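## Task

Take the foam block off the desk and set it on top of the low shelf beneath the SAMPLES sign. That shelf must not be moved, every low shelf must still stand upright at the end, and the robot must not tip over or finish leaning.

## Robot and tools

ROBOT. A wheeled cart with a pan/tilt head and two arms, left_arm and right_arm. The base drives forward/back and turns but cannot slide sideways. The cart spans x = -0.35 to 0.07 m and is 0.53 m wide. Each arm's vertical pan axis sits at x = -0.060, y = +0.155 (left) or -0.155 m (right); the shoulder is 0.89 m above the floor. Link lengths: upper arm 0.116, forearm 0.135, hand 0.162 m. The fixed-jaw tip reaches about 0.44 m from its pan axis and cannot go below about 0.54 m height. Objects nudged by outside forces may shift on their own now and then.

FRAMES. Base frame: origin on the floor between the drive wheels, x forward, y left, z up, metres. left_hand and right_hand in results are the fixed-jaw tips in this frame; a held object sits toward the swinging jaw. Hand axes: z along the fingers, y from swinging to fixed jaw. base_odometry is in the frame the base had at the start (x, y in m, heading in rad, left positive, -3.142 to 3.142); it counts wheel rotation only, so slips and contact turns are not seen.

move. One action per call; nothing besides "cameras" and "blocking" is part of it. Optional keys:
- base: a single velocity command {"x_m_s", "turn_rad_s", "for_s"}, held for for_s seconds then stopped. It is a velocity, not a target; distance is roughly speed times time. x_m_s forward positive, magnitude 0.005 to 0.291 m/s or 0; turn_rad_s left positive, 0.02 to 1.175 rad/s or 0; for_s 0.1 to 7.5 s. Omitted velocities are 0. Accelerations are 0.5 m/s2 and 2 rad/s2; if |x|/0.291 + |turn|/1.175 exceeds 1 both are scaled down. Very small or near-max commands can undershoot, so check odometry.
- joints: absolute angle targets in rad, keyed by joint name (one flat object covering head and both arms). Ranges: head_pan_rad -3.2..3.2 (0 forward, + left); head_tilt_rad -0.76..1.45 (0 level, + down); shoulder_pan -2.006..2.149; shoulder_lift -1.836..1.772; elbow_flex -1.773..1.58; wrist_flex -1.799..1.772; wrist_roll -2.816..2.978; gripper -0.03..1.944, each per arm with left_arm_/right_arm_ prefixes. Done tolerances: ±0.02 head, pan, roll; ±0.1 lift; ±0.07 elbow; ±0.03 wrist_flex and gripper.
- speeds: per-joint top speed in rad/s for this action only, 0.08 to 4.71 (defaults: head 1.5, pan 1.4, lift/elbow 2, wrist_flex 1.6, roll 1.3). No gripper entry.
- cameras: list from head_camera, left_wrist_camera, right_wrist_camera, all; [] for none. Default is all only when there is no action.
- blocking: true (default) waits until everything rests; false returns in about 0.5 s while motion continues. A later move overrides named joints; a move not naming the base stops any running base velocity.
A call with no action just reports state and images. Unknown keys make a call invalid; out-of-range values get it refused, and a refusal or unrequested stop cancels the rest of that reply's move/wait/finished_scene calls.

JOINT GEOMETRY. Pan: at 0 the left arm points left and the right arm right; positive is clockwise from above; forward is +1.571 (left) and -1.571 (right). Bend: lift, elbow, wrist all 0 gives upper arm near vertical (0.24 rad outward) with forearm and fingers level; positive bends down, and the sum of the three is the finger angle below level (1.571 = straight down, requiring forearm no more than 0.20 rad above level). Roll: -1.522 closes jaws across the arm's vertical plane with fixed jaw left when looking outward (preferred over furniture, hand body then sticks up ~0.08 m); 1.619 puts it right (body sticks down); 0.049 closes within the plane. Gripper: tips meet near 0, ~0.075 m apart at 1, 0.106 m at 1.944; each jaw carries its own fixed offset up to 0.025 rad.

OTHER TOOLS. wait {seconds 0..10, cameras}: lets time pass, returns early once running moves settle. stop {cameras}: brakes all running motions; braked joints may keep pressing. zoom_image {camera, region [x0,y0,x1,y1] pixels from top-left, at most 504 each way}: enlarges part of that camera's latest image. finished_scene {scene}: ends the current scene with its integer number; make no further calls in the reply that ends scene 1.

RESULTS. The "move" line reads done or the worst status. base_status done means the velocity was sent its full time ("sent for a of b s" if cut short). joint_status: done, moving, off_target (rested away from target: load sag, obstruction, or tripped motor), time_out (14 s cap, joint then holds), not_followed (clearance check blocked the arm; it may keep trying). "joint command not followed" flags that check. on_its_own lists uncommanded behaviour. "pictures" gives image order; images may lag slightly. Motor temperatures list per arm the joints in joint_positions order plus gripper; MOTOR HOT appears from 55 °C, and at 70 °C a motor cuts out (JOINT FAULT / HAND FAULT, status limit_stop_at_motor_heat).

PROCEDURE AND CAUTIONS. Arms start folded, jaws closed (robot 0.65 m wide). Stowed pose: left pan -1.75, lift 0.05, elbow 1.35, wrist_flex -1.55, roll -1.52; right identical with pan 1.75. Stow wrists first, then the other three joints; unstow in the opposite order. Turning in place needs 0.44 m radius clear; avoid turning or reversing right beside furniture. Loaded joints sag downward, so aim higher next time; hand positions can be off by a few cm. A joint held over 0.30 rad from target for ~2 s (some jaws 0.09) trips to a third of its torque; reset by waiting until it settles and commanding 0.2 rad back from the reading. To squeeze, target below contact angle; closing from wide open grips hardest; thin items use -0.03. Limit loads to ~0.4 kg at full reach, ~0.7 kg within 0.28 m. Keep speeds under ~3 rad/s when carrying. Never let the arms collide or press on each other. Avoid pulling on things ahead (tip risk), lifting wheels, hard impacts, dropping objects from height or releasing them while moving. Time passes while you think, and running moves continue meanwhile. The goal must persist after the scene ends.

Each tool is called after "Emit:" as a command line: name --argument value for each argument, lists and objects as JSON in quotes; but a table of rows of numbers goes row by row, as --pt "numbers of a row", without its own name.

## Session

Emit:
move

Scene clock: 0.00 s.
Motor temperatures (°C): left_arm=[34 35 35 34 36 30] | right_arm=[30 29 27 28 32 27]
base_odometry: x=+0.000 y=+0.000 heading=+0.000
base_status: not commanded
joint_positions: head_pan_rad=+0.000 head_tilt_rad=+0.000 left_arm_shoulder_pan_rad=-0.003 left_arm_shoulder_lift_rad=-1.713 left_arm_elbow_flex_rad=+1.441 left_arm_wrist_flex_rad=+1.008 left_arm_wrist_roll_rad=-0.001 left_arm_gripper_rad=+0.000 right_arm_shoulder_pan_rad=+0.003 right_arm_shoulder_lift_rad=-1.719 right_arm_elbow_flex_rad=+1.462 right_arm_wrist_flex_rad=+1.129 right_arm_wrist_roll_rad=+0.000 right_arm_gripper_rad=+0.000
joint_status: not commanded
left_hand: x=-0.0604 y=+0.3122 z=+0.8334 quat_wxyz=(+0.405, -0.914, +0.021, +0.011) (m; base frame)
right_hand: x=-0.0604 y=-0.2963 z=+0.8163 quat_wxyz=(+0.008, +0.024, +0.939, -0.342) (m; base frame)
pictures: head_camera, left_wrist_camera, right_wrist_camera
Images, in order (width x height): head_camera 644x476, left_wrist_camera 644x476, right_wrist_camera 644x476.

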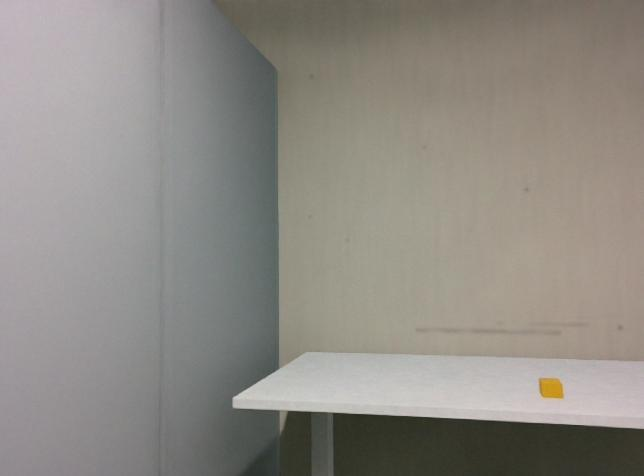

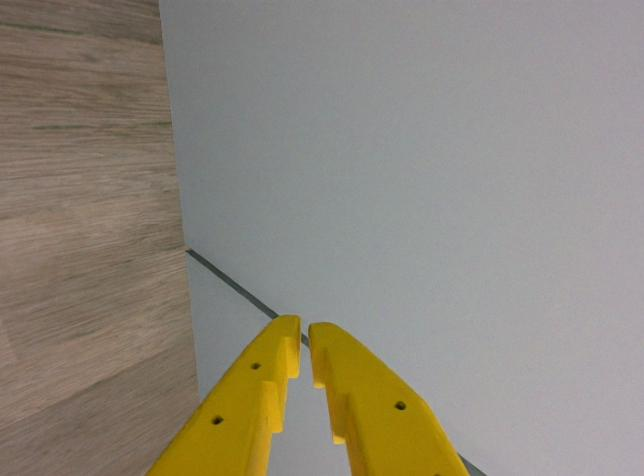

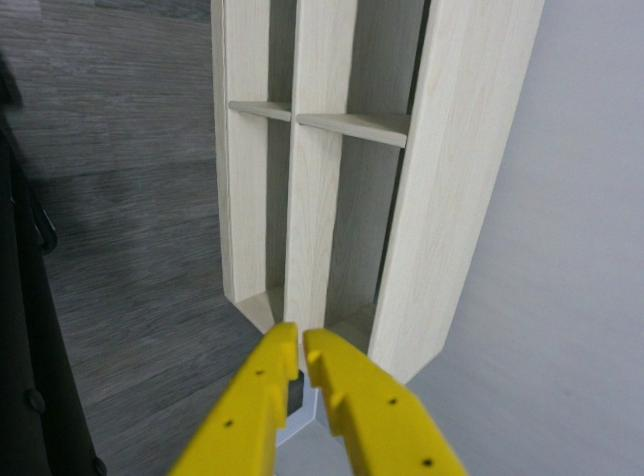

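Emit:
move --joints '{"head_pan_rad": -0.8, "head_tilt_rad": 0.3}' --cameras '["head_camera"]'

Emit:
move --joints '{"head_pan_rad": -1.6, "head_tilt_rad": 0.3}' --cameras '["head_camera"]'

Emit:
move --joints '{"head_pan_rad": -2.4, "head_tilt_rad": 0.3}' --cameras '["head_camera"]'

Emit:
move --joints '{"head_pan_rad": 3.14, "head_tilt_rad": 0.3}' --cameras '["head_camera"]'

Emit:
move --joints '{"head_pan_rad": 2.3, "head_tilt_rad": 0.3}' --cameras '["head_camera"]'

Emit:
move --joints '{"head_pan_rad": 1.5, "head_tilt_rad": 0.3}' --cameras '["head_camera"]'

Emit:
move --joints '{"head_pan_rad": 0.0, "head_tilt_rad": 0.4}' --cameras '["head_camera"]'

Scene clock: 12.73 s.
move: done
base_odometry: x=+0.000 y=+0.000 heading=+0.000
base_status: not commanded
joint_positions: head_pan_rad=-0.790 head_tilt_rad=+0.292 left_arm_shoulder_pan_rad=-0.003 left_arm_shoulder_lift_rad=-1.713 left_arm_elbow_flex_rad=+1.441 left_arm_wrist_flex_rad=+1.008 left_arm_wrist_roll_rad=-0.001 left_arm_gripper_rad=+0.000 right_arm_shoulder_pan_rad=+0.003 right_arm_shoulder_lift_rad=-1.719 right_arm_elbow_flex_rad=+1.462 right_arm_wrist_flex_rad=+1.129 right_arm_wrist_roll_rad=+0.000 right_arm_gripper_rad=+0.000
joint_status: all done
left_hand: x=-0.0604 y=+0.3122 z=+0.8334 quat_wxyz=(+0.405, -0.914, +0.021, +0.011) (m; base frame)
right_hand: x=-0.0604 y=-0.2963 z=+0.8163 quat_wxyz=(+0.008, +0.024, +0.939, -0.342) (m; base frame)
pictures: head_camera
Images, in order (width x height): head_camera 644x476.

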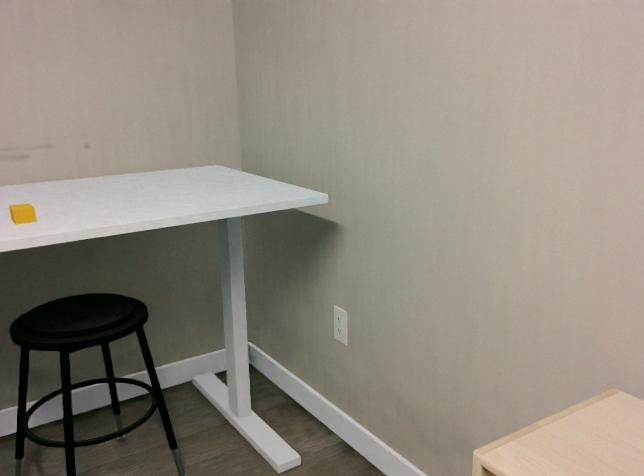

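Scene clock: 14.07 s.
move: done
base_odometry: x=+0.000 y=+0.000 heading=+0.000
base_status: not commanded
joint_positions: head_pan_rad=-1.591 head_tilt_rad=+0.292 left_arm_shoulder_pan_rad=-0.003 left_arm_shoulder_lift_rad=-1.713 left_arm_elbow_flex_rad=+1.441 left_arm_wrist_flex_rad=+1.008 left_arm_wrist_roll_rad=-0.001 left_arm_gripper_rad=+0.000 right_arm_shoulder_pan_rad=+0.003 right_arm_shoulder_lift_rad=-1.719 right_arm_elbow_flex_rad=+1.462 right_arm_wrist_flex_rad=+1.129 right_arm_wrist_roll_rad=+0.000 right_arm_gripper_rad=+0.000
joint_status: all done
left_hand: x=-0.0604 y=+0.3122 z=+0.8334 quat_wxyz=(+0.405, -0.914, +0.021, +0.011) (m; base frame)
right_hand: x=-0.0604 y=-0.2963 z=+0.8163 quat_wxyz=(+0.008, +0.024, +0.939, -0.342) (m; base frame)
pictures: head_camera
Images, in order (width x height): head_camera 644x476.

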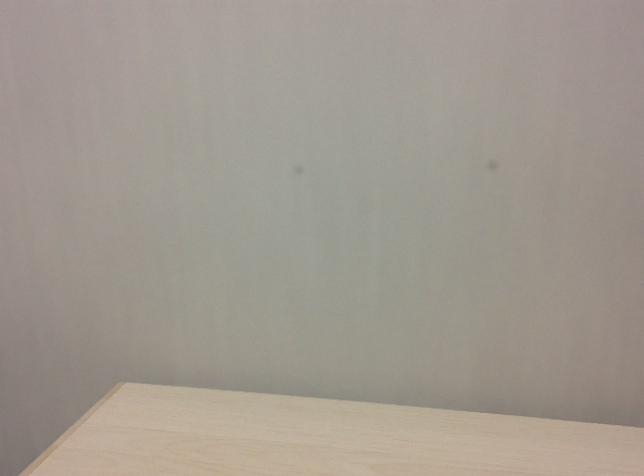

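Scene clock: 15.40 s.
move: done
base_odometry: x=+0.000 y=+0.000 heading=+0.000
base_status: not commanded
joint_positions: head_pan_rad=-2.391 head_tilt_rad=+0.292 left_arm_shoulder_pan_rad=-0.003 left_arm_shoulder_lift_rad=-1.713 left_arm_elbow_flex_rad=+1.441 left_arm_wrist_flex_rad=+1.008 left_arm_wrist_roll_rad=-0.001 left_arm_gripper_rad=+0.000 right_arm_shoulder_pan_rad=+0.003 right_arm_shoulder_lift_rad=-1.719 right_arm_elbow_flex_rad=+1.462 right_arm_wrist_flex_rad=+1.129 right_arm_wrist_roll_rad=+0.000 right_arm_gripper_rad=+0.000
joint_status: all done
left_hand: x=-0.0604 y=+0.3122 z=+0.8334 quat_wxyz=(+0.405, -0.914, +0.021, +0.011) (m; base frame)
right_hand: x=-0.0604 y=-0.2963 z=+0.8163 quat_wxyz=(+0.008, +0.024, +0.939, -0.342) (m; base frame)
pictures: head_camera
Images, in order (width x height): head_camera 644x476.

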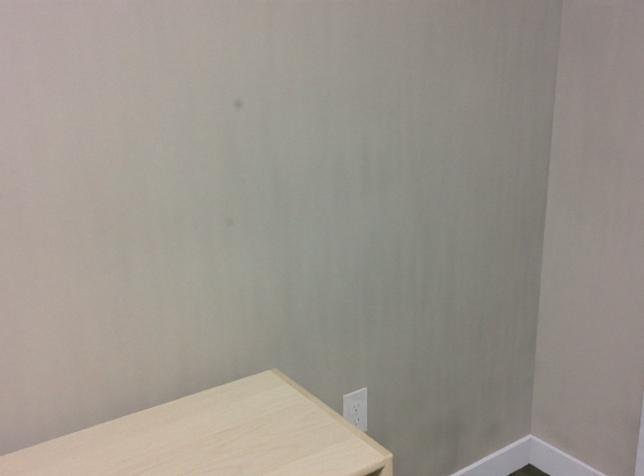

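Scene clock: 19.90 s.
move: done
base_odometry: x=+0.000 y=+0.000 heading=+0.000
base_status: not commanded
joint_positions: head_pan_rad=+3.129 head_tilt_rad=+0.292 left_arm_shoulder_pan_rad=-0.003 left_arm_shoulder_lift_rad=-1.713 left_arm_elbow_flex_rad=+1.441 left_arm_wrist_flex_rad=+1.008 left_arm_wrist_roll_rad=-0.001 left_arm_gripper_rad=+0.000 right_arm_shoulder_pan_rad=+0.003 right_arm_shoulder_lift_rad=-1.719 right_arm_elbow_flex_rad=+1.462 right_arm_wrist_flex_rad=+1.129 right_arm_wrist_roll_rad=+0.000 right_arm_gripper_rad=+0.000
joint_status: all done
left_hand: x=-0.0604 y=+0.3122 z=+0.8334 quat_wxyz=(+0.405, -0.914, +0.021, +0.011) (m; base frame)
right_hand: x=-0.0604 y=-0.2963 z=+0.8163 quat_wxyz=(+0.008, +0.024, +0.939, -0.342) (m; base frame)
pictures: head_camera
Images, in order (width x height): head_camera 644x476.

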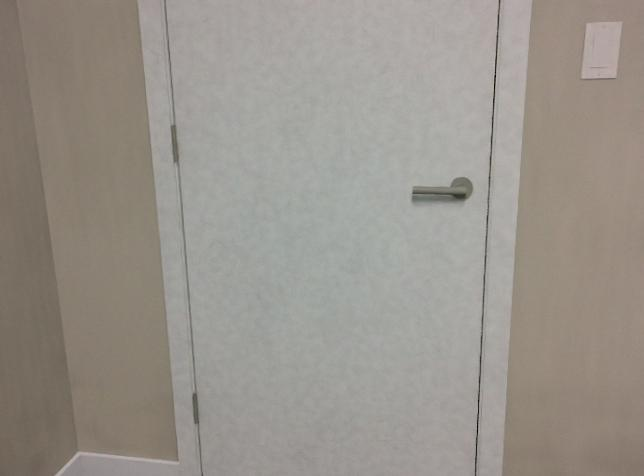

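Scene clock: 21.27 s.
move: done
base_odometry: x=+0.000 y=+0.000 heading=+0.000
base_status: not commanded
joint_positions: head_pan_rad=+2.309 head_tilt_rad=+0.292 left_arm_shoulder_pan_rad=-0.003 left_arm_shoulder_lift_rad=-1.713 left_arm_elbow_flex_rad=+1.441 left_arm_wrist_flex_rad=+1.008 left_arm_wrist_roll_rad=-0.001 left_arm_gripper_rad=+0.000 right_arm_shoulder_pan_rad=+0.003 right_arm_shoulder_lift_rad=-1.719 right_arm_elbow_flex_rad=+1.462 right_arm_wrist_flex_rad=+1.129 right_arm_wrist_roll_rad=+0.000 right_arm_gripper_rad=+0.000
joint_status: all done
left_hand: x=-0.0604 y=+0.3122 z=+0.8334 quat_wxyz=(+0.405, -0.914, +0.021, +0.011) (m; base frame)
right_hand: x=-0.0604 y=-0.2963 z=+0.8163 quat_wxyz=(+0.008, +0.024, +0.939, -0.342) (m; base frame)
pictures: head_camera
Images, in order (width x height): head_camera 644x476.

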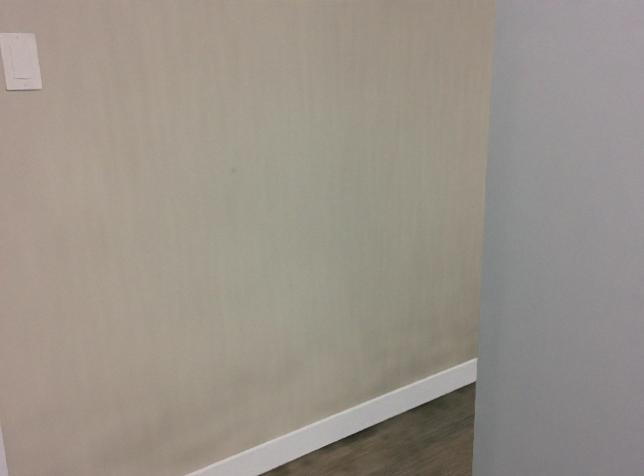

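Scene clock: 22.60 s.
move: done
base_odometry: x=+0.000 y=+0.000 heading=+0.000
base_status: not commanded
joint_positions: head_pan_rad=+1.509 head_tilt_rad=+0.292 left_arm_shoulder_pan_rad=-0.003 left_arm_shoulder_lift_rad=-1.713 left_arm_elbow_flex_rad=+1.441 left_arm_wrist_flex_rad=+1.008 left_arm_wrist_roll_rad=-0.001 left_arm_gripper_rad=+0.000 right_arm_shoulder_pan_rad=+0.003 right_arm_shoulder_lift_rad=-1.719 right_arm_elbow_flex_rad=+1.462 right_arm_wrist_flex_rad=+1.129 right_arm_wrist_roll_rad=+0.000 right_arm_gripper_rad=+0.000
joint_status: all done
left_hand: x=-0.0604 y=+0.3122 z=+0.8334 quat_wxyz=(+0.405, -0.914, +0.021, +0.011) (m; base frame)
right_hand: x=-0.0604 y=-0.2963 z=+0.8163 quat_wxyz=(+0.008, +0.024, +0.939, -0.342) (m; base frame)
pictures: head_camera
Images, in order (width x height): head_camera 644x476.

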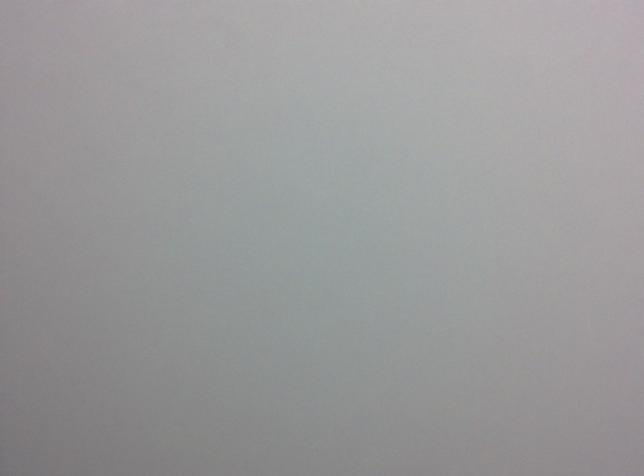

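Scene clock: 24.40 s.
move: done
base_odometry: x=+0.000 y=+0.000 heading=+0.000
base_status: not commanded
joint_positions: head_pan_rad=+0.009 head_tilt_rad=+0.393 left_arm_shoulder_pan_rad=-0.003 left_arm_shoulder_lift_rad=-1.713 left_arm_elbow_flex_rad=+1.441 left_arm_wrist_flex_rad=+1.008 left_arm_wrist_roll_rad=-0.001 left_arm_gripper_rad=+0.000 right_arm_shoulder_pan_rad=+0.003 right_arm_shoulder_lift_rad=-1.719 right_arm_elbow_flex_rad=+1.462 right_arm_wrist_flex_rad=+1.129 right_arm_wrist_roll_rad=+0.000 right_arm_gripper_rad=+0.000
joint_status: all done
left_hand: x=-0.0604 y=+0.3122 z=+0.8334 quat_wxyz=(+0.405, -0.914, +0.021, +0.011) (m; base frame)
right_hand: x=-0.0604 y=-0.2963 z=+0.8163 quat_wxyz=(+0.008, +0.024, +0.939, -0.342) (m; base frame)
pictures: head_camera
Images, in order (width x height): head_camera 644x476.

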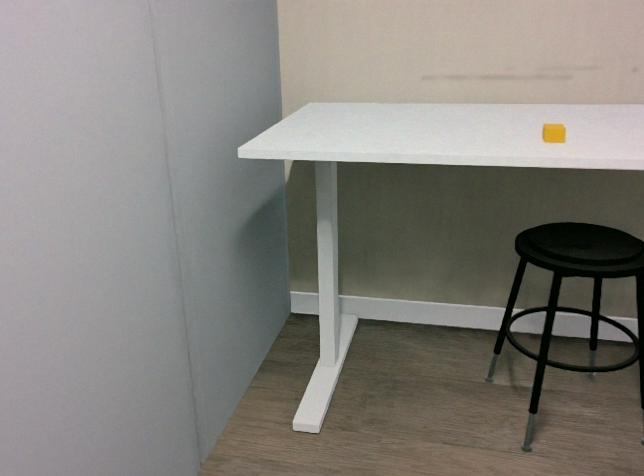

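Emit:
move --joints '{"head_pan_rad": -1.57, "head_tilt_rad": -0.3}' --cameras '["head_camera"]'

Emit:
move --joints '{"head_pan_rad": -1.57, "head_tilt_rad": 0.8}' --cameras '["head_camera"]'

Emit:
move --joints '{"head_pan_rad": 1.57, "head_tilt_rad": -0.5}' --cameras '["head_camera"]'

Emit:
move --joints '{"head_pan_rad": 0.4, "head_tilt_rad": -0.3}' --cameras '["head_camera"]'

Scene clock: 41.27 s.
move: done
base_odometry: x=+0.000 y=+0.000 heading=+0.000
base_status: not commanded
joint_positions: head_pan_rad=-1.560 head_tilt_rad=-0.290 left_arm_shoulder_pan_rad=-0.003 left_arm_shoulder_lift_rad=-1.713 left_arm_elbow_flex_rad=+1.441 left_arm_wrist_flex_rad=+1.008 left_arm_wrist_roll_rad=-0.001 left_arm_gripper_rad=+0.000 right_arm_shoulder_pan_rad=+0.003 right_arm_shoulder_lift_rad=-1.719 right_arm_elbow_flex_rad=+1.462 right_arm_wrist_flex_rad=+1.129 right_arm_wrist_roll_rad=+0.000 right_arm_gripper_rad=+0.000
joint_status: all done
left_hand: x=-0.0604 y=+0.3122 z=+0.8334 quat_wxyz=(+0.405, -0.914, +0.021, +0.011) (m; base frame)
right_hand: x=-0.0604 y=-0.2963 z=+0.8163 quat_wxyz=(+0.008, +0.024, +0.939, -0.342) (m; base frame)
pictures: head_camera
Images, in order (width x height): head_camera 644x476.

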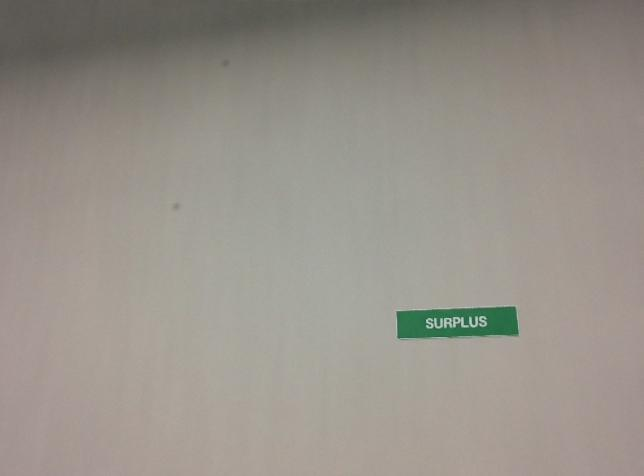

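Scene clock: 42.80 s.
move: done
base_odometry: x=+0.000 y=+0.000 heading=+0.000
base_status: not commanded
joint_positions: head_pan_rad=-1.560 head_tilt_rad=+0.794 left_arm_shoulder_pan_rad=-0.003 left_arm_shoulder_lift_rad=-1.713 left_arm_elbow_flex_rad=+1.441 left_arm_wrist_flex_rad=+1.008 left_arm_wrist_roll_rad=-0.001 left_arm_gripper_rad=+0.000 right_arm_shoulder_pan_rad=+0.003 right_arm_shoulder_lift_rad=-1.719 right_arm_elbow_flex_rad=+1.462 right_arm_wrist_flex_rad=+1.129 right_arm_wrist_roll_rad=+0.000 right_arm_gripper_rad=+0.000
joint_status: all done
left_hand: x=-0.0604 y=+0.3122 z=+0.8334 quat_wxyz=(+0.405, -0.914, +0.021, +0.011) (m; base frame)
right_hand: x=-0.0604 y=-0.2963 z=+0.8163 quat_wxyz=(+0.008, +0.024, +0.939, -0.342) (m; base frame)
pictures: head_camera
Images, in order (width x height): head_camera 644x476.

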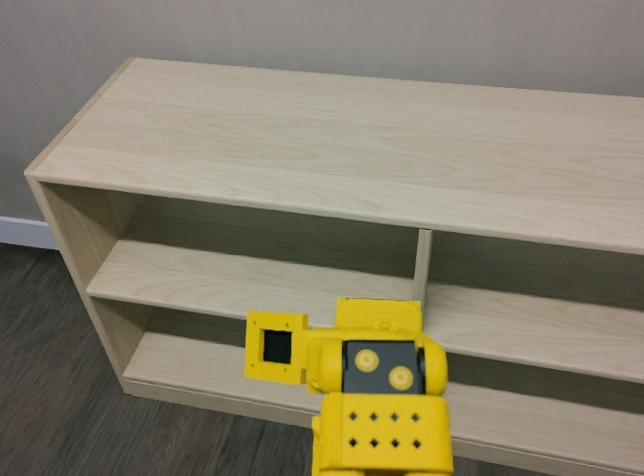

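Scene clock: 45.70 s.
move: done
base_odometry: x=+0.000 y=+0.000 heading=+0.000
base_status: not commanded
joint_positions: head_pan_rad=+1.560 head_tilt_rad=-0.492 left_arm_shoulder_pan_rad=-0.003 left_arm_shoulder_lift_rad=-1.713 left_arm_elbow_flex_rad=+1.441 left_arm_wrist_flex_rad=+1.008 left_arm_wrist_roll_rad=-0.001 left_arm_gripper_rad=+0.000 right_arm_shoulder_pan_rad=+0.003 right_arm_shoulder_lift_rad=-1.719 right_arm_elbow_flex_rad=+1.462 right_arm_wrist_flex_rad=+1.129 right_arm_wrist_roll_rad=+0.000 right_arm_gripper_rad=+0.000
joint_status: all done
left_hand: x=-0.0604 y=+0.3122 z=+0.8334 quat_wxyz=(+0.405, -0.914, +0.021, +0.011) (m; base frame)
right_hand: x=-0.0604 y=-0.2963 z=+0.8163 quat_wxyz=(+0.008, +0.024, +0.939, -0.342) (m; base frame)
pictures: head_camera
Images, in order (width x height): head_camera 644x476.

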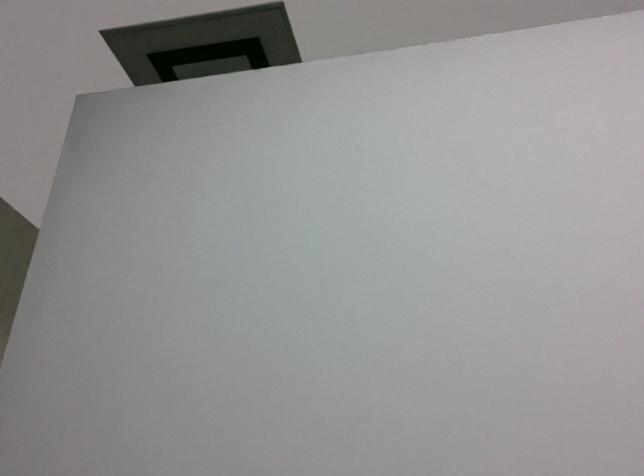

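Scene clock: 47.30 s.
move: done
base_odometry: x=+0.000 y=+0.000 heading=+0.000
base_status: not commanded
joint_positions: head_pan_rad=+0.410 head_tilt_rad=-0.310 left_arm_shoulder_pan_rad=-0.003 left_arm_shoulder_lift_rad=-1.713 left_arm_elbow_flex_rad=+1.441 left_arm_wrist_flex_rad=+1.008 left_arm_wrist_roll_rad=-0.001 left_arm_gripper_rad=+0.000 right_arm_shoulder_pan_rad=+0.003 right_arm_shoulder_lift_rad=-1.719 right_arm_elbow_flex_rad=+1.462 right_arm_wrist_flex_rad=+1.129 right_arm_wrist_roll_rad=+0.000 right_arm_gripper_rad=+0.000
joint_status: all done
left_hand: x=-0.0604 y=+0.3122 z=+0.8334 quat_wxyz=(+0.405, -0.914, +0.021, +0.011) (m; base frame)
right_hand: x=-0.0604 y=-0.2963 z=+0.8163 quat_wxyz=(+0.008, +0.024, +0.939, -0.342) (m; base frame)
pictures: head_camera
Images, in order (width x height): head_camera 644x476.

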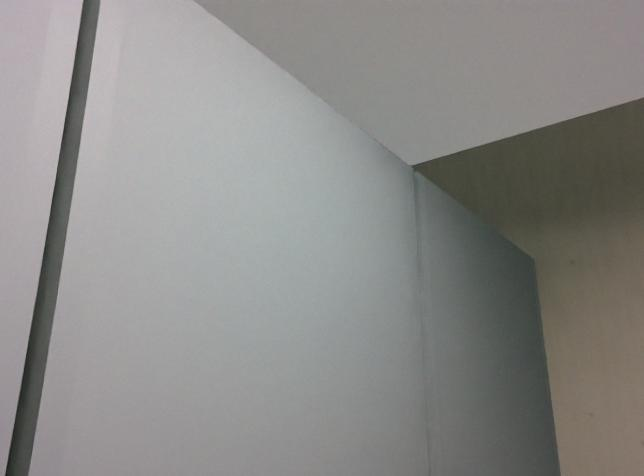

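Emit:
move --joints '{"head_pan_rad": 0.0, "head_tilt_rad": 0.4}' --cameras '["head_camera"]'

Emit:
move --base '{"x_m_s": 0.2, "for_s": 2.5}' --cameras '["head_camera"]'

Scene clock: 87.80 s.
move: done
base_odometry: x=+0.000 y=+0.000 heading=+0.000
base_status: not commanded
joint_positions: head_pan_rad=+0.009 head_tilt_rad=+0.393 left_arm_shoulder_pan_rad=-0.003 left_arm_shoulder_lift_rad=-1.713 left_arm_elbow_flex_rad=+1.441 left_arm_wrist_flex_rad=+1.008 left_arm_wrist_roll_rad=-0.001 left_arm_gripper_rad=+0.000 right_arm_shoulder_pan_rad=+0.003 right_arm_shoulder_lift_rad=-1.719 right_arm_elbow_flex_rad=+1.462 right_arm_wrist_flex_rad=+1.129 right_arm_wrist_roll_rad=+0.000 right_arm_gripper_rad=+0.000
joint_status: all done
left_hand: x=-0.0604 y=+0.3122 z=+0.8334 quat_wxyz=(+0.405, -0.914, +0.021, +0.011) (m; base frame)
right_hand: x=-0.0604 y=-0.2963 z=+0.8163 quat_wxyz=(+0.008, +0.024, +0.939, -0.342) (m; base frame)
pictures: head_camera
Images, in order (width x height): head_camera 644x476.

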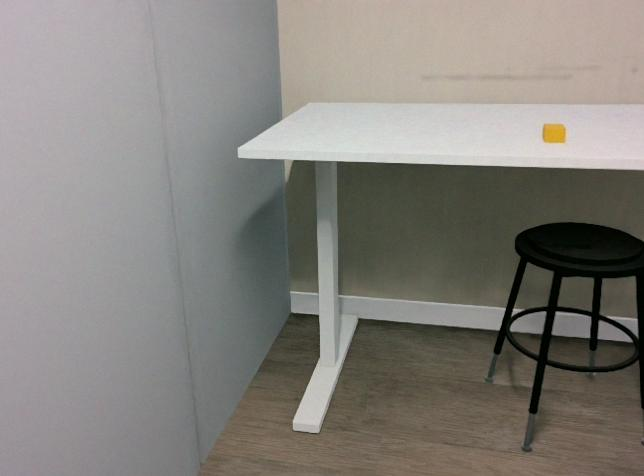

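Scene clock: 91.30 s.
move: done
base_odometry: x=+0.500 y=+0.001 heading=+0.002
base_status: done (sent for 2.5 of 2.5 s)
joint_positions: head_pan_rad=+0.009 head_tilt_rad=+0.393 left_arm_shoulder_pan_rad=-0.003 left_arm_shoulder_lift_rad=-1.713 left_arm_elbow_flex_rad=+1.441 left_arm_wrist_flex_rad=+1.008 left_arm_wrist_roll_rad=-0.001 left_arm_gripper_rad=+0.000 right_arm_shoulder_pan_rad=+0.001 right_arm_shoulder_lift_rad=-1.719 right_arm_elbow_flex_rad=+1.462 right_arm_wrist_flex_rad=+1.129 right_arm_wrist_roll_rad=+0.000 right_arm_gripper_rad=+0.000
joint_status: not commanded
left_hand: x=-0.0604 y=+0.3122 z=+0.8334 quat_wxyz=(+0.405, -0.914, +0.021, +0.011) (m; base frame)
right_hand: x=-0.0602 y=-0.2963 z=+0.8163 quat_wxyz=(+0.008, +0.023, +0.939, -0.342) (m; base frame)
pictures: head_camera
Images, in order (width x height): head_camera 644x476.

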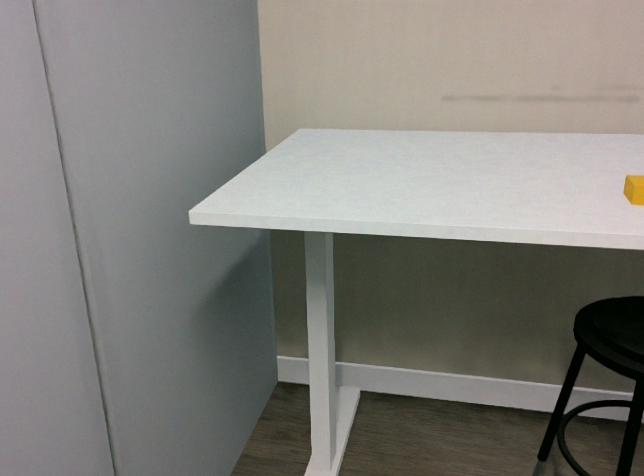

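Emit:
move --joints '{"head_pan_rad": -0.45, "head_tilt_rad": 0.5}' --cameras '["head_camera"]'

Scene clock: 110.40 s.
move: done
base_odometry: x=+0.500 y=+0.001 heading=+0.002
base_status: not commanded
joint_positions: head_pan_rad=-0.440 head_tilt_rad=+0.493 left_arm_shoulder_pan_rad=-0.003 left_arm_shoulder_lift_rad=-1.713 left_arm_elbow_flex_rad=+1.441 left_arm_wrist_flex_rad=+1.008 left_arm_wrist_roll_rad=-0.001 left_arm_gripper_rad=+0.000 right_arm_shoulder_pan_rad=+0.001 right_arm_shoulder_lift_rad=-1.719 right_arm_elbow_flex_rad=+1.462 right_arm_wrist_flex_rad=+1.129 right_arm_wrist_roll_rad=+0.000 right_arm_gripper_rad=+0.000
joint_status: all done
left_hand: x=-0.0604 y=+0.3122 z=+0.8334 quat_wxyz=(+0.405, -0.914, +0.021, +0.011) (m; base frame)
right_hand: x=-0.0602 y=-0.2963 z=+0.8163 quat_wxyz=(+0.008, +0.023, +0.939, -0.342) (m; base frame)
pictures: head_camera
Images, in order (width x height): head_camera 644x476.

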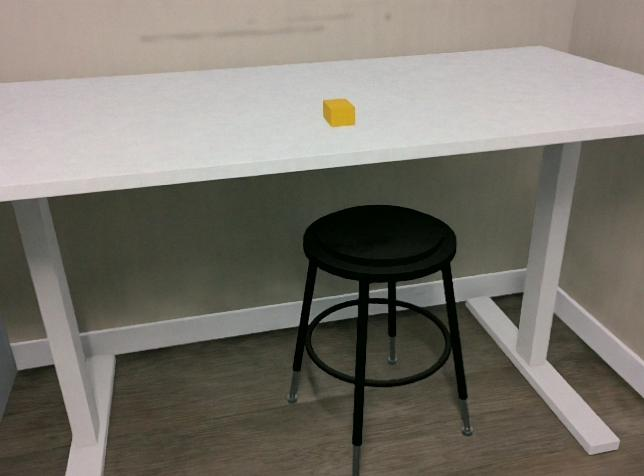

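Emit:
move --base '{"turn_rad_s": -0.4, "for_s": 0.5}'

Emit:
move --base '{"x_m_s": 0.2, "for_s": 3.0}' --joints '{"head_pan_rad": -0.3, "head_tilt_rad": 0.7}' --cameras '["head_camera"]'

Scene clock: 177.87 s.
move: done
base_odometry: x=+0.500 y=+0.001 heading=-0.201
base_status: done (sent for 0.5 of 0.5 s)
joint_positions: head_pan_rad=-0.440 head_tilt_rad=+0.493 left_arm_shoulder_pan_rad=+0.000 left_arm_shoulder_lift_rad=-1.713 left_arm_elbow_flex_rad=+1.441 left_arm_wrist_flex_rad=+1.008 left_arm_wrist_roll_rad=-0.001 left_arm_gripper_rad=+0.000 right_arm_shoulder_pan_rad=+0.003 right_arm_shoulder_lift_rad=-1.719 right_arm_elbow_flex_rad=+1.462 right_arm_wrist_flex_rad=+1.129 right_arm_wrist_roll_rad=+0.000 right_arm_gripper_rad=+0.000
joint_status: not commanded
left_hand: x=-0.0600 y=+0.3122 z=+0.8334 quat_wxyz=(+0.405, -0.914, +0.023, +0.010) (m; base frame)
right_hand: x=-0.0604 y=-0.2963 z=+0.8163 quat_wxyz=(+0.008, +0.024, +0.939, -0.342) (m; base frame)
pictures: none

Scene clock: 181.87 s.
move: done
base_odometry: x=+1.088 y=-0.119 heading=-0.201
base_status: done (sent for 3 of 3 s)
joint_positions: head_pan_rad=-0.311 head_tilt_rad=+0.693 left_arm_shoulder_pan_rad=-0.003 left_arm_shoulder_lift_rad=-1.713 left_arm_elbow_flex_rad=+1.441 left_arm_wrist_flex_rad=+1.008 left_arm_wrist_roll_rad=-0.001 left_arm_gripper_rad=+0.000 right_arm_shoulder_pan_rad=+0.003 right_arm_shoulder_lift_rad=-1.719 right_arm_elbow_flex_rad=+1.462 right_arm_wrist_flex_rad=+1.129 right_arm_wrist_roll_rad=+0.000 right_arm_gripper_rad=+0.000
joint_status: all done
left_hand: x=-0.0604 y=+0.3122 z=+0.8334 quat_wxyz=(+0.405, -0.914, +0.021, +0.011) (m; base frame)
right_hand: x=-0.0604 y=-0.2963 z=+0.8163 quat_wxyz=(+0.008, +0.024, +0.939, -0.342) (m; base frame)
pictures: head_camera
Images, in order (width x height): head_camera 644x476.

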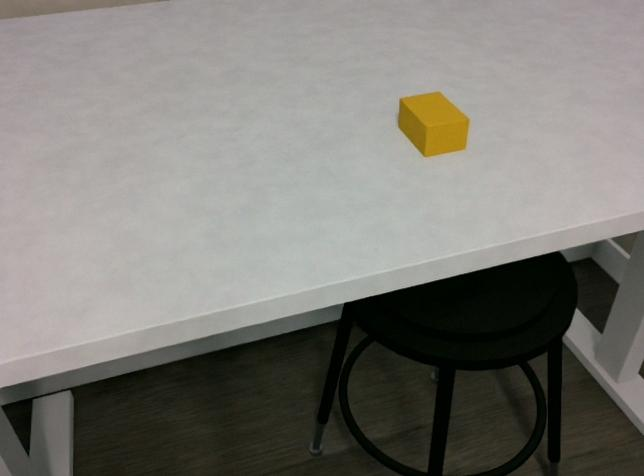

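Emit:
move --joints '{"head_pan_rad": 0.0, "head_tilt_rad": 0.7}' --cameras '["head_camera"]'

Emit:
move --base '{"x_m_s": 0.1, "for_s": 1.5}' --cameras '["head_camera"]'

Scene clock: 214.33 s.
move: done
base_odometry: x=+1.088 y=-0.119 heading=-0.201
base_status: not commanded
joint_positions: head_pan_rad=-0.011 head_tilt_rad=+0.693 left_arm_shoulder_pan_rad=-0.003 left_arm_shoulder_lift_rad=-1.713 left_arm_elbow_flex_rad=+1.441 left_arm_wrist_flex_rad=+1.008 left_arm_wrist_roll_rad=-0.001 left_arm_gripper_rad=+0.000 right_arm_shoulder_pan_rad=+0.003 right_arm_shoulder_lift_rad=-1.719 right_arm_elbow_flex_rad=+1.462 right_arm_wrist_flex_rad=+1.129 right_arm_wrist_roll_rad=+0.000 right_arm_gripper_rad=+0.000
joint_status: all done
left_hand: x=-0.0604 y=+0.3122 z=+0.8334 quat_wxyz=(+0.405, -0.914, +0.021, +0.011) (m; base frame)
right_hand: x=-0.0604 y=-0.2963 z=+0.8163 quat_wxyz=(+0.008, +0.024, +0.939, -0.342) (m; base frame)
pictures: head_camera
Images, in order (width x height): head_camera 644x476.

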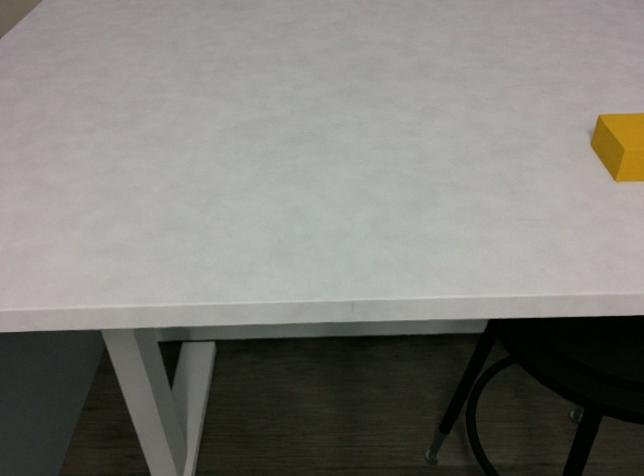

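Scene clock: 216.67 s.
move: done
base_odometry: x=+1.235 y=-0.149 heading=-0.200
base_status: done (sent for 1.5 of 1.5 s)
joint_positions: head_pan_rad=-0.011 head_tilt_rad=+0.693 left_arm_shoulder_pan_rad=-0.004 left_arm_shoulder_lift_rad=-1.713 left_arm_elbow_flex_rad=+1.441 left_arm_wrist_flex_rad=+1.008 left_arm_wrist_roll_rad=-0.001 left_arm_gripper_rad=+0.000 right_arm_shoulder_pan_rad=+0.003 right_arm_shoulder_lift_rad=-1.719 right_arm_elbow_flex_rad=+1.462 right_arm_wrist_flex_rad=+1.129 right_arm_wrist_roll_rad=+0.000 right_arm_gripper_rad=+0.000
joint_status: not commanded
left_hand: x=-0.0607 y=+0.3122 z=+0.8334 quat_wxyz=(+0.405, -0.914, +0.021, +0.011) (m; base frame)
right_hand: x=-0.0604 y=-0.2963 z=+0.8163 quat_wxyz=(+0.008, +0.024, +0.939, -0.342) (m; base frame)
pictures: head_camera
Images, in order (width x height): head_camera 644x476.

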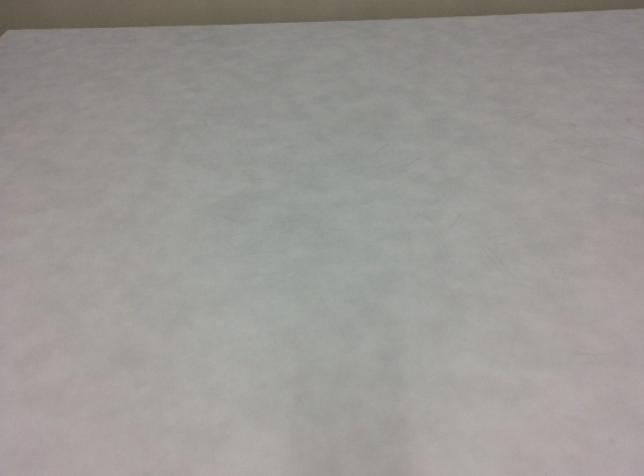

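Emit:
move --joints '{"head_pan_rad": 0.0, "head_tilt_rad": 1.1}' --cameras '["head_camera"]'

Emit:
move --joints '{"head_pan_rad": -0.6, "head_tilt_rad": 0.9}' --cameras '["head_camera"]'

Scene clock: 228.30 s.
move: done
base_odometry: x=+1.235 y=-0.149 heading=-0.200
base_status: not commanded
joint_positions: head_pan_rad=-0.011 head_tilt_rad=+1.094 left_arm_shoulder_pan_rad=-0.004 left_arm_shoulder_lift_rad=-1.713 left_arm_elbow_flex_rad=+1.441 left_arm_wrist_flex_rad=+1.008 left_arm_wrist_roll_rad=-0.001 left_arm_gripper_rad=+0.000 right_arm_shoulder_pan_rad=+0.003 right_arm_shoulder_lift_rad=-1.719 right_arm_elbow_flex_rad=+1.462 right_arm_wrist_flex_rad=+1.129 right_arm_wrist_roll_rad=+0.000 right_arm_gripper_rad=+0.000
joint_status: all done
left_hand: x=-0.0607 y=+0.3122 z=+0.8334 quat_wxyz=(+0.405, -0.914, +0.021, +0.011) (m; base frame)
right_hand: x=-0.0604 y=-0.2963 z=+0.8163 quat_wxyz=(+0.008, +0.024, +0.939, -0.342) (m; base frame)
pictures: head_camera
Images, in order (width x height): head_camera 644x476.

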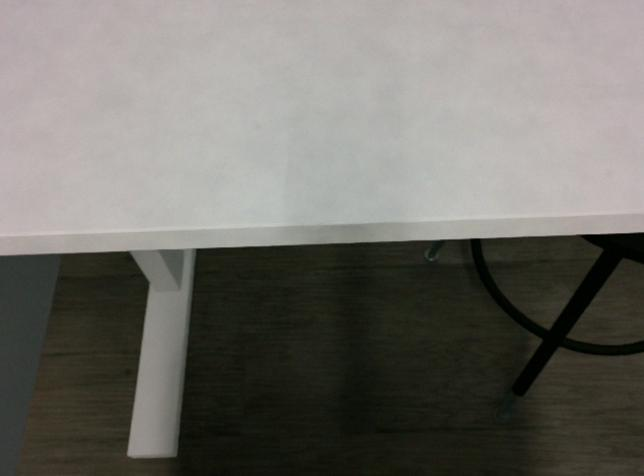

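Scene clock: 229.50 s.
move: done
base_odometry: x=+1.235 y=-0.149 heading=-0.200
base_status: not commanded
joint_positions: head_pan_rad=-0.591 head_tilt_rad=+0.914 left_arm_shoulder_pan_rad=-0.004 left_arm_shoulder_lift_rad=-1.713 left_arm_elbow_flex_rad=+1.441 left_arm_wrist_flex_rad=+1.008 left_arm_wrist_roll_rad=-0.001 left_arm_gripper_rad=+0.000 right_arm_shoulder_pan_rad=+0.003 right_arm_shoulder_lift_rad=-1.719 right_arm_elbow_flex_rad=+1.462 right_arm_wrist_flex_rad=+1.129 right_arm_wrist_roll_rad=+0.000 right_arm_gripper_rad=+0.000
joint_status: all done
left_hand: x=-0.0607 y=+0.3122 z=+0.8334 quat_wxyz=(+0.405, -0.914, +0.021, +0.011) (m; base frame)
right_hand: x=-0.0604 y=-0.2963 z=+0.8163 quat_wxyz=(+0.008, +0.024, +0.939, -0.342) (m; base frame)
pictures: head_camera
Images, in order (width x height): head_camera 644x476.

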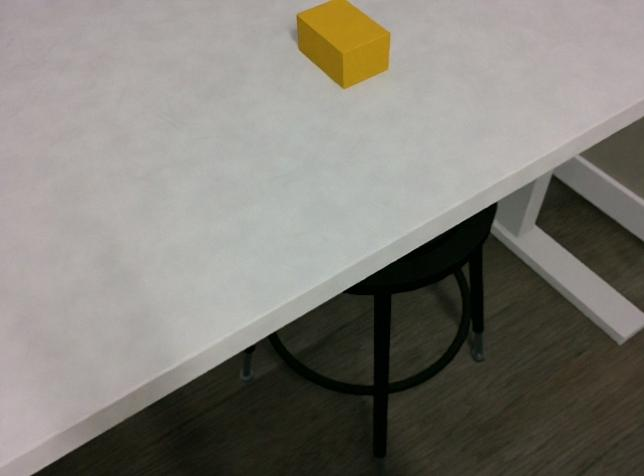

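Emit:
move --joints '{"head_pan_rad": 0.0, "head_tilt_rad": 0.8}' --cameras '["head_camera"]'

Emit:
move --base '{"x_m_s": -0.1, "for_s": 1.0}' --cameras '["head_camera"]'

Emit:
move --base '{"x_m_s": -0.1, "for_s": 1.0}' --cameras '["head_camera"]'

Emit:
move --base '{"x_m_s": -0.1, "for_s": 2.0}' --cameras '["head_camera"]'

Emit:
move --base '{"x_m_s": -0.1, "for_s": 3.0}' --cameras '["head_camera"]'

Scene clock: 253.90 s.
move: done
base_odometry: x=+1.235 y=-0.149 heading=-0.200
base_status: not commanded
joint_positions: head_pan_rad=-0.011 head_tilt_rad=+0.814 left_arm_shoulder_pan_rad=-0.004 left_arm_shoulder_lift_rad=-1.713 left_arm_elbow_flex_rad=+1.441 left_arm_wrist_flex_rad=+1.008 left_arm_wrist_roll_rad=-0.001 left_arm_gripper_rad=+0.000 right_arm_shoulder_pan_rad=+0.003 right_arm_shoulder_lift_rad=-1.719 right_arm_elbow_flex_rad=+1.462 right_arm_wrist_flex_rad=+1.129 right_arm_wrist_roll_rad=+0.000 right_arm_gripper_rad=+0.000
joint_status: all done
left_hand: x=-0.0607 y=+0.3122 z=+0.8334 quat_wxyz=(+0.405, -0.914, +0.021, +0.011) (m; base frame)
right_hand: x=-0.0604 y=-0.2963 z=+0.8163 quat_wxyz=(+0.008, +0.024, +0.939, -0.342) (m; base frame)
pictures: head_camera
Images, in order (width x height): head_camera 644x476.

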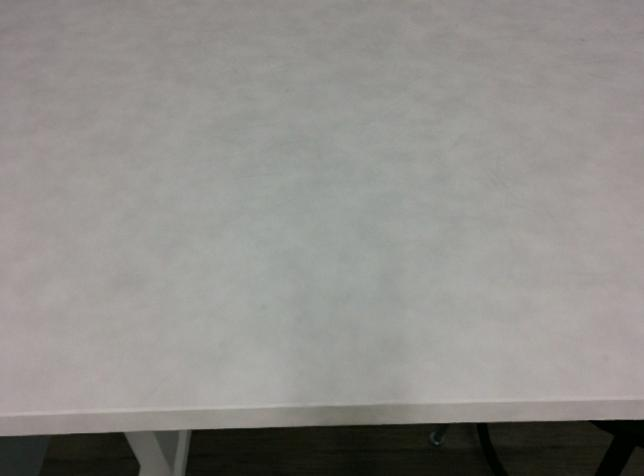

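Scene clock: 255.73 s.
move: done
base_odometry: x=+1.136 y=-0.129 heading=-0.201
base_status: done (sent for 1 of 1 s)
joint_positions: head_pan_rad=-0.011 head_tilt_rad=+0.814 left_arm_shoulder_pan_rad=+0.003 left_arm_shoulder_lift_rad=-1.713 left_arm_elbow_flex_rad=+1.441 left_arm_wrist_flex_rad=+1.008 left_arm_wrist_roll_rad=-0.001 left_arm_gripper_rad=+0.000 right_arm_shoulder_pan_rad=-0.004 right_arm_shoulder_lift_rad=-1.719 right_arm_elbow_flex_rad=+1.462 right_arm_wrist_flex_rad=+1.129 right_arm_wrist_roll_rad=+0.000 right_arm_gripper_rad=+0.000
joint_status: not commanded
left_hand: x=-0.0595 y=+0.3122 z=+0.8334 quat_wxyz=(+0.405, -0.914, +0.024, +0.009) (m; base frame)
right_hand: x=-0.0595 y=-0.2963 z=+0.8163 quat_wxyz=(+0.009, +0.021, +0.939, -0.342) (m; base frame)
pictures: head_camera
Images, in order (width x height): head_camera 644x476.

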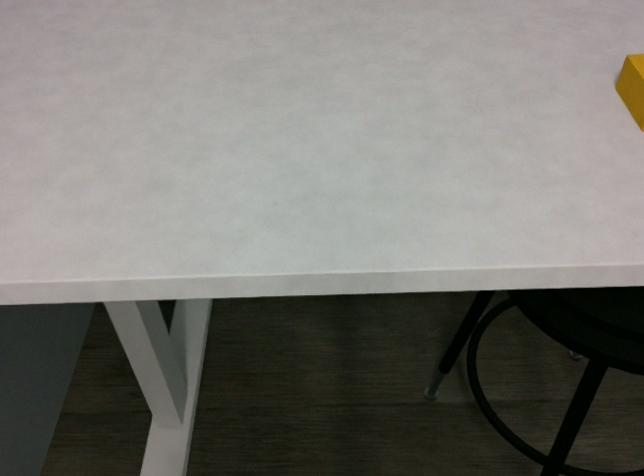

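Scene clock: 257.60 s.
move: done
base_odometry: x=+1.038 y=-0.109 heading=-0.201
base_status: done (sent for 1 of 1 s)
joint_positions: head_pan_rad=-0.011 head_tilt_rad=+0.814 left_arm_shoulder_pan_rad=-0.004 left_arm_shoulder_lift_rad=-1.713 left_arm_elbow_flex_rad=+1.441 left_arm_wrist_flex_rad=+1.008 left_arm_wrist_roll_rad=-0.001 left_arm_gripper_rad=+0.000 right_arm_shoulder_pan_rad=-0.004 right_arm_shoulder_lift_rad=-1.719 right_arm_elbow_flex_rad=+1.462 right_arm_wrist_flex_rad=+1.129 right_arm_wrist_roll_rad=+0.000 right_arm_gripper_rad=+0.000
joint_status: not commanded
left_hand: x=-0.0607 y=+0.3122 z=+0.8334 quat_wxyz=(+0.405, -0.914, +0.021, +0.011) (m; base frame)
right_hand: x=-0.0595 y=-0.2963 z=+0.8163 quat_wxyz=(+0.009, +0.021, +0.939, -0.342) (m; base frame)
pictures: head_camera
Images, in order (width x height): head_camera 644x476.

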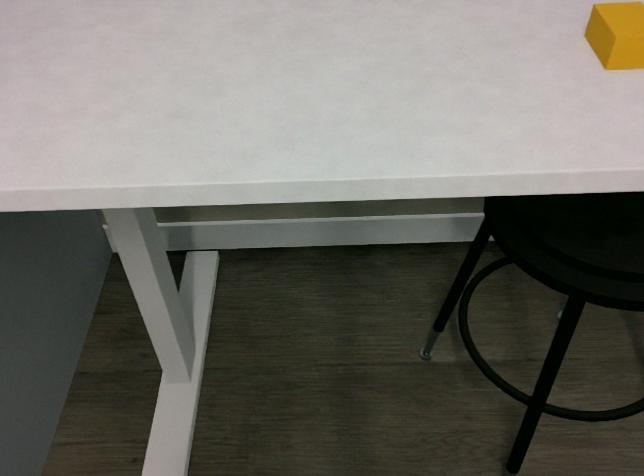

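Scene clock: 260.53 s.
move: done
base_odometry: x=+0.842 y=-0.069 heading=-0.200
base_status: done (sent for 2 of 2 s)
joint_positions: head_pan_rad=-0.011 head_tilt_rad=+0.814 left_arm_shoulder_pan_rad=+0.000 left_arm_shoulder_lift_rad=-1.713 left_arm_elbow_flex_rad=+1.441 left_arm_wrist_flex_rad=+1.008 left_arm_wrist_roll_rad=-0.001 left_arm_gripper_rad=+0.000 right_arm_shoulder_pan_rad=+0.003 right_arm_shoulder_lift_rad=-1.719 right_arm_elbow_flex_rad=+1.462 right_arm_wrist_flex_rad=+1.129 right_arm_wrist_roll_rad=+0.000 right_arm_gripper_rad=+0.000
joint_status: not commanded
left_hand: x=-0.0600 y=+0.3122 z=+0.8334 quat_wxyz=(+0.405, -0.914, +0.023, +0.010) (m; base frame)
right_hand: x=-0.0604 y=-0.2963 z=+0.8163 quat_wxyz=(+0.008, +0.024, +0.939, -0.342) (m; base frame)
pictures: head_camera
Images, in order (width x height): head_camera 644x476.

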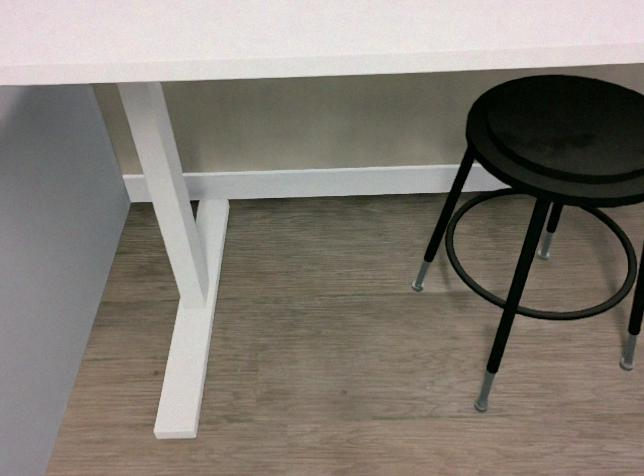

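Scene clock: 264.50 s.
move: done
base_odometry: x=+0.548 y=-0.010 heading=-0.197
base_status: done (sent for 3 of 3 s)
joint_positions: head_pan_rad=-0.011 head_tilt_rad=+0.814 left_arm_shoulder_pan_rad=+0.002 left_arm_shoulder_lift_rad=-1.713 left_arm_elbow_flex_rad=+1.441 left_arm_wrist_flex_rad=+1.008 left_arm_wrist_roll_rad=-0.001 left_arm_gripper_rad=+0.000 right_arm_shoulder_pan_rad=+0.000 right_arm_shoulder_lift_rad=-1.719 right_arm_elbow_flex_rad=+1.462 right_arm_wrist_flex_rad=+1.129 right_arm_wrist_roll_rad=+0.000 right_arm_gripper_rad=+0.000
joint_status: not commanded
left_hand: x=-0.0597 y=+0.3122 z=+0.8334 quat_wxyz=(+0.405, -0.914, +0.023, +0.010) (m; base frame)
right_hand: x=-0.0600 y=-0.2963 z=+0.8163 quat_wxyz=(+0.008, +0.023, +0.939, -0.342) (m; base frame)
pictures: head_camera
Images, in order (width x height): head_camera 644x476.

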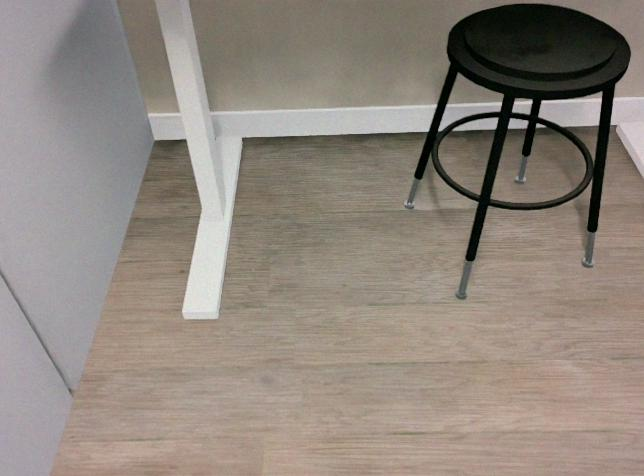

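Emit:
move --joints '{"head_pan_rad": 0.0, "head_tilt_rad": 1.45}' --cameras '["head_camera"]'

Scene clock: 301.00 s.
move: done
base_odometry: x=+0.548 y=-0.010 heading=-0.197
base_status: not commanded
joint_positions: head_pan_rad=-0.011 head_tilt_rad=+1.444 left_arm_shoulder_pan_rad=+0.002 left_arm_shoulder_lift_rad=-1.713 left_arm_elbow_flex_rad=+1.441 left_arm_wrist_flex_rad=+1.008 left_arm_wrist_roll_rad=-0.001 left_arm_gripper_rad=+0.000 right_arm_shoulder_pan_rad=+0.000 right_arm_shoulder_lift_rad=-1.719 right_arm_elbow_flex_rad=+1.462 right_arm_wrist_flex_rad=+1.129 right_arm_wrist_roll_rad=+0.000 right_arm_gripper_rad=+0.000
joint_status: all done
left_hand: x=-0.0597 y=+0.3122 z=+0.8334 quat_wxyz=(+0.405, -0.914, +0.023, +0.010) (m; base frame)
right_hand: x=-0.0600 y=-0.2963 z=+0.8163 quat_wxyz=(+0.008, +0.023, +0.939, -0.342) (m; base frame)
pictures: head_camera
Images, in order (width x height): head_camera 644x476.

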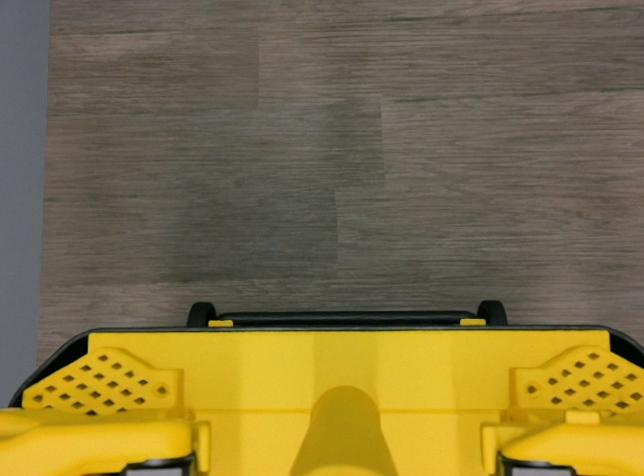

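Emit:
move --joints '{"right_arm_shoulder_lift_rad": -0.3, "right_arm_elbow_flex_rad": 0.3, "right_arm_wrist_flex_rad": 0.3, "head_pan_rad": 0.0, "head_tilt_rad": 0.8}'

Emit:
move --joints '{"right_arm_shoulder_pan_rad": -1.571, "right_arm_wrist_roll_rad": -1.522, "right_arm_gripper_rad": 1.0}' --cameras '["head_camera", "right_wrist_camera"]'

Scene clock: 373.60 s.
move: done
base_odometry: x=+0.548 y=-0.010 heading=-0.197
base_status: not commanded
joint_positions: head_pan_rad=-0.011 head_tilt_rad=+0.814 left_arm_shoulder_pan_rad=+0.002 left_arm_shoulder_lift_rad=-1.713 left_arm_elbow_flex_rad=+1.441 left_arm_wrist_flex_rad=+1.008 left_arm_wrist_roll_rad=-0.001 left_arm_gripper_rad=+0.000 right_arm_shoulder_pan_rad=+0.000 right_arm_shoulder_lift_rad=-0.298 right_arm_elbow_flex_rad=+0.350 right_arm_wrist_flex_rad=+0.316 right_arm_wrist_roll_rad=+0.000 right_arm_gripper_rad=+0.000
joint_status: all done
left_hand: x=-0.0597 y=+0.3122 z=+0.8334 quat_wxyz=(+0.405, -0.914, +0.023, +0.010) (m; base frame)
right_hand: x=-0.0599 y=-0.4610 z=+0.9429 quat_wxyz=(+0.014, +0.020, +0.824, -0.566) (m; base frame)
pictures: none

Scene clock: 375.57 s.
move: done
base_odometry: x=+0.548 y=-0.010 heading=-0.197
base_status: not commanded
joint_positions: head_pan_rad=-0.011 head_tilt_rad=+0.814 left_arm_shoulder_pan_rad=+0.002 left_arm_shoulder_lift_rad=-1.713 left_arm_elbow_flex_rad=+1.441 left_arm_wrist_flex_rad=+1.008 left_arm_wrist_roll_rad=-0.001 left_arm_gripper_rad=+0.000 right_arm_shoulder_pan_rad=-1.564 right_arm_shoulder_lift_rad=-0.298 right_arm_elbow_flex_rad=+0.350 right_arm_wrist_flex_rad=+0.316 right_arm_wrist_roll_rad=-1.514 right_arm_gripper_rad=+0.991
joint_status: all done
left_hand: x=-0.0597 y=+0.3122 z=+0.8334 quat_wxyz=(+0.405, -0.914, +0.023, +0.010) (m; base frame)
right_hand: x=+0.2488 y=-0.1495 z=+0.9500 quat_wxyz=(+0.566, +0.000, +0.824, -0.004) (m; base frame)
pictures: head_camera, right_wrist_camera
Images, in order (width x height): head_camera 644x476, right_wrist_camera 644x476.

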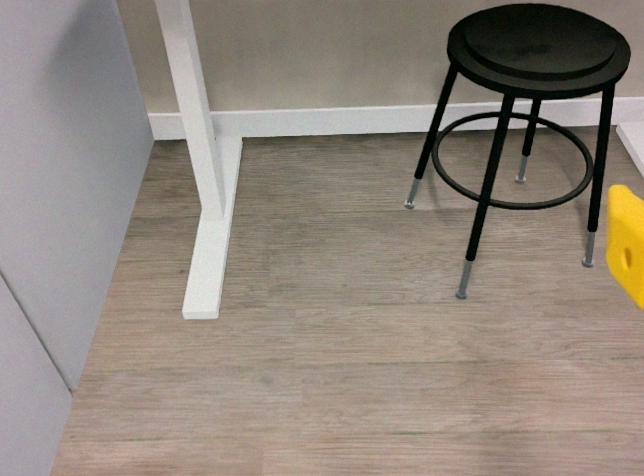

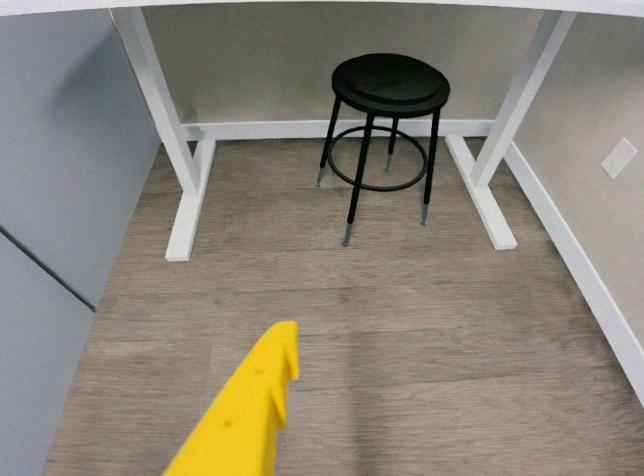

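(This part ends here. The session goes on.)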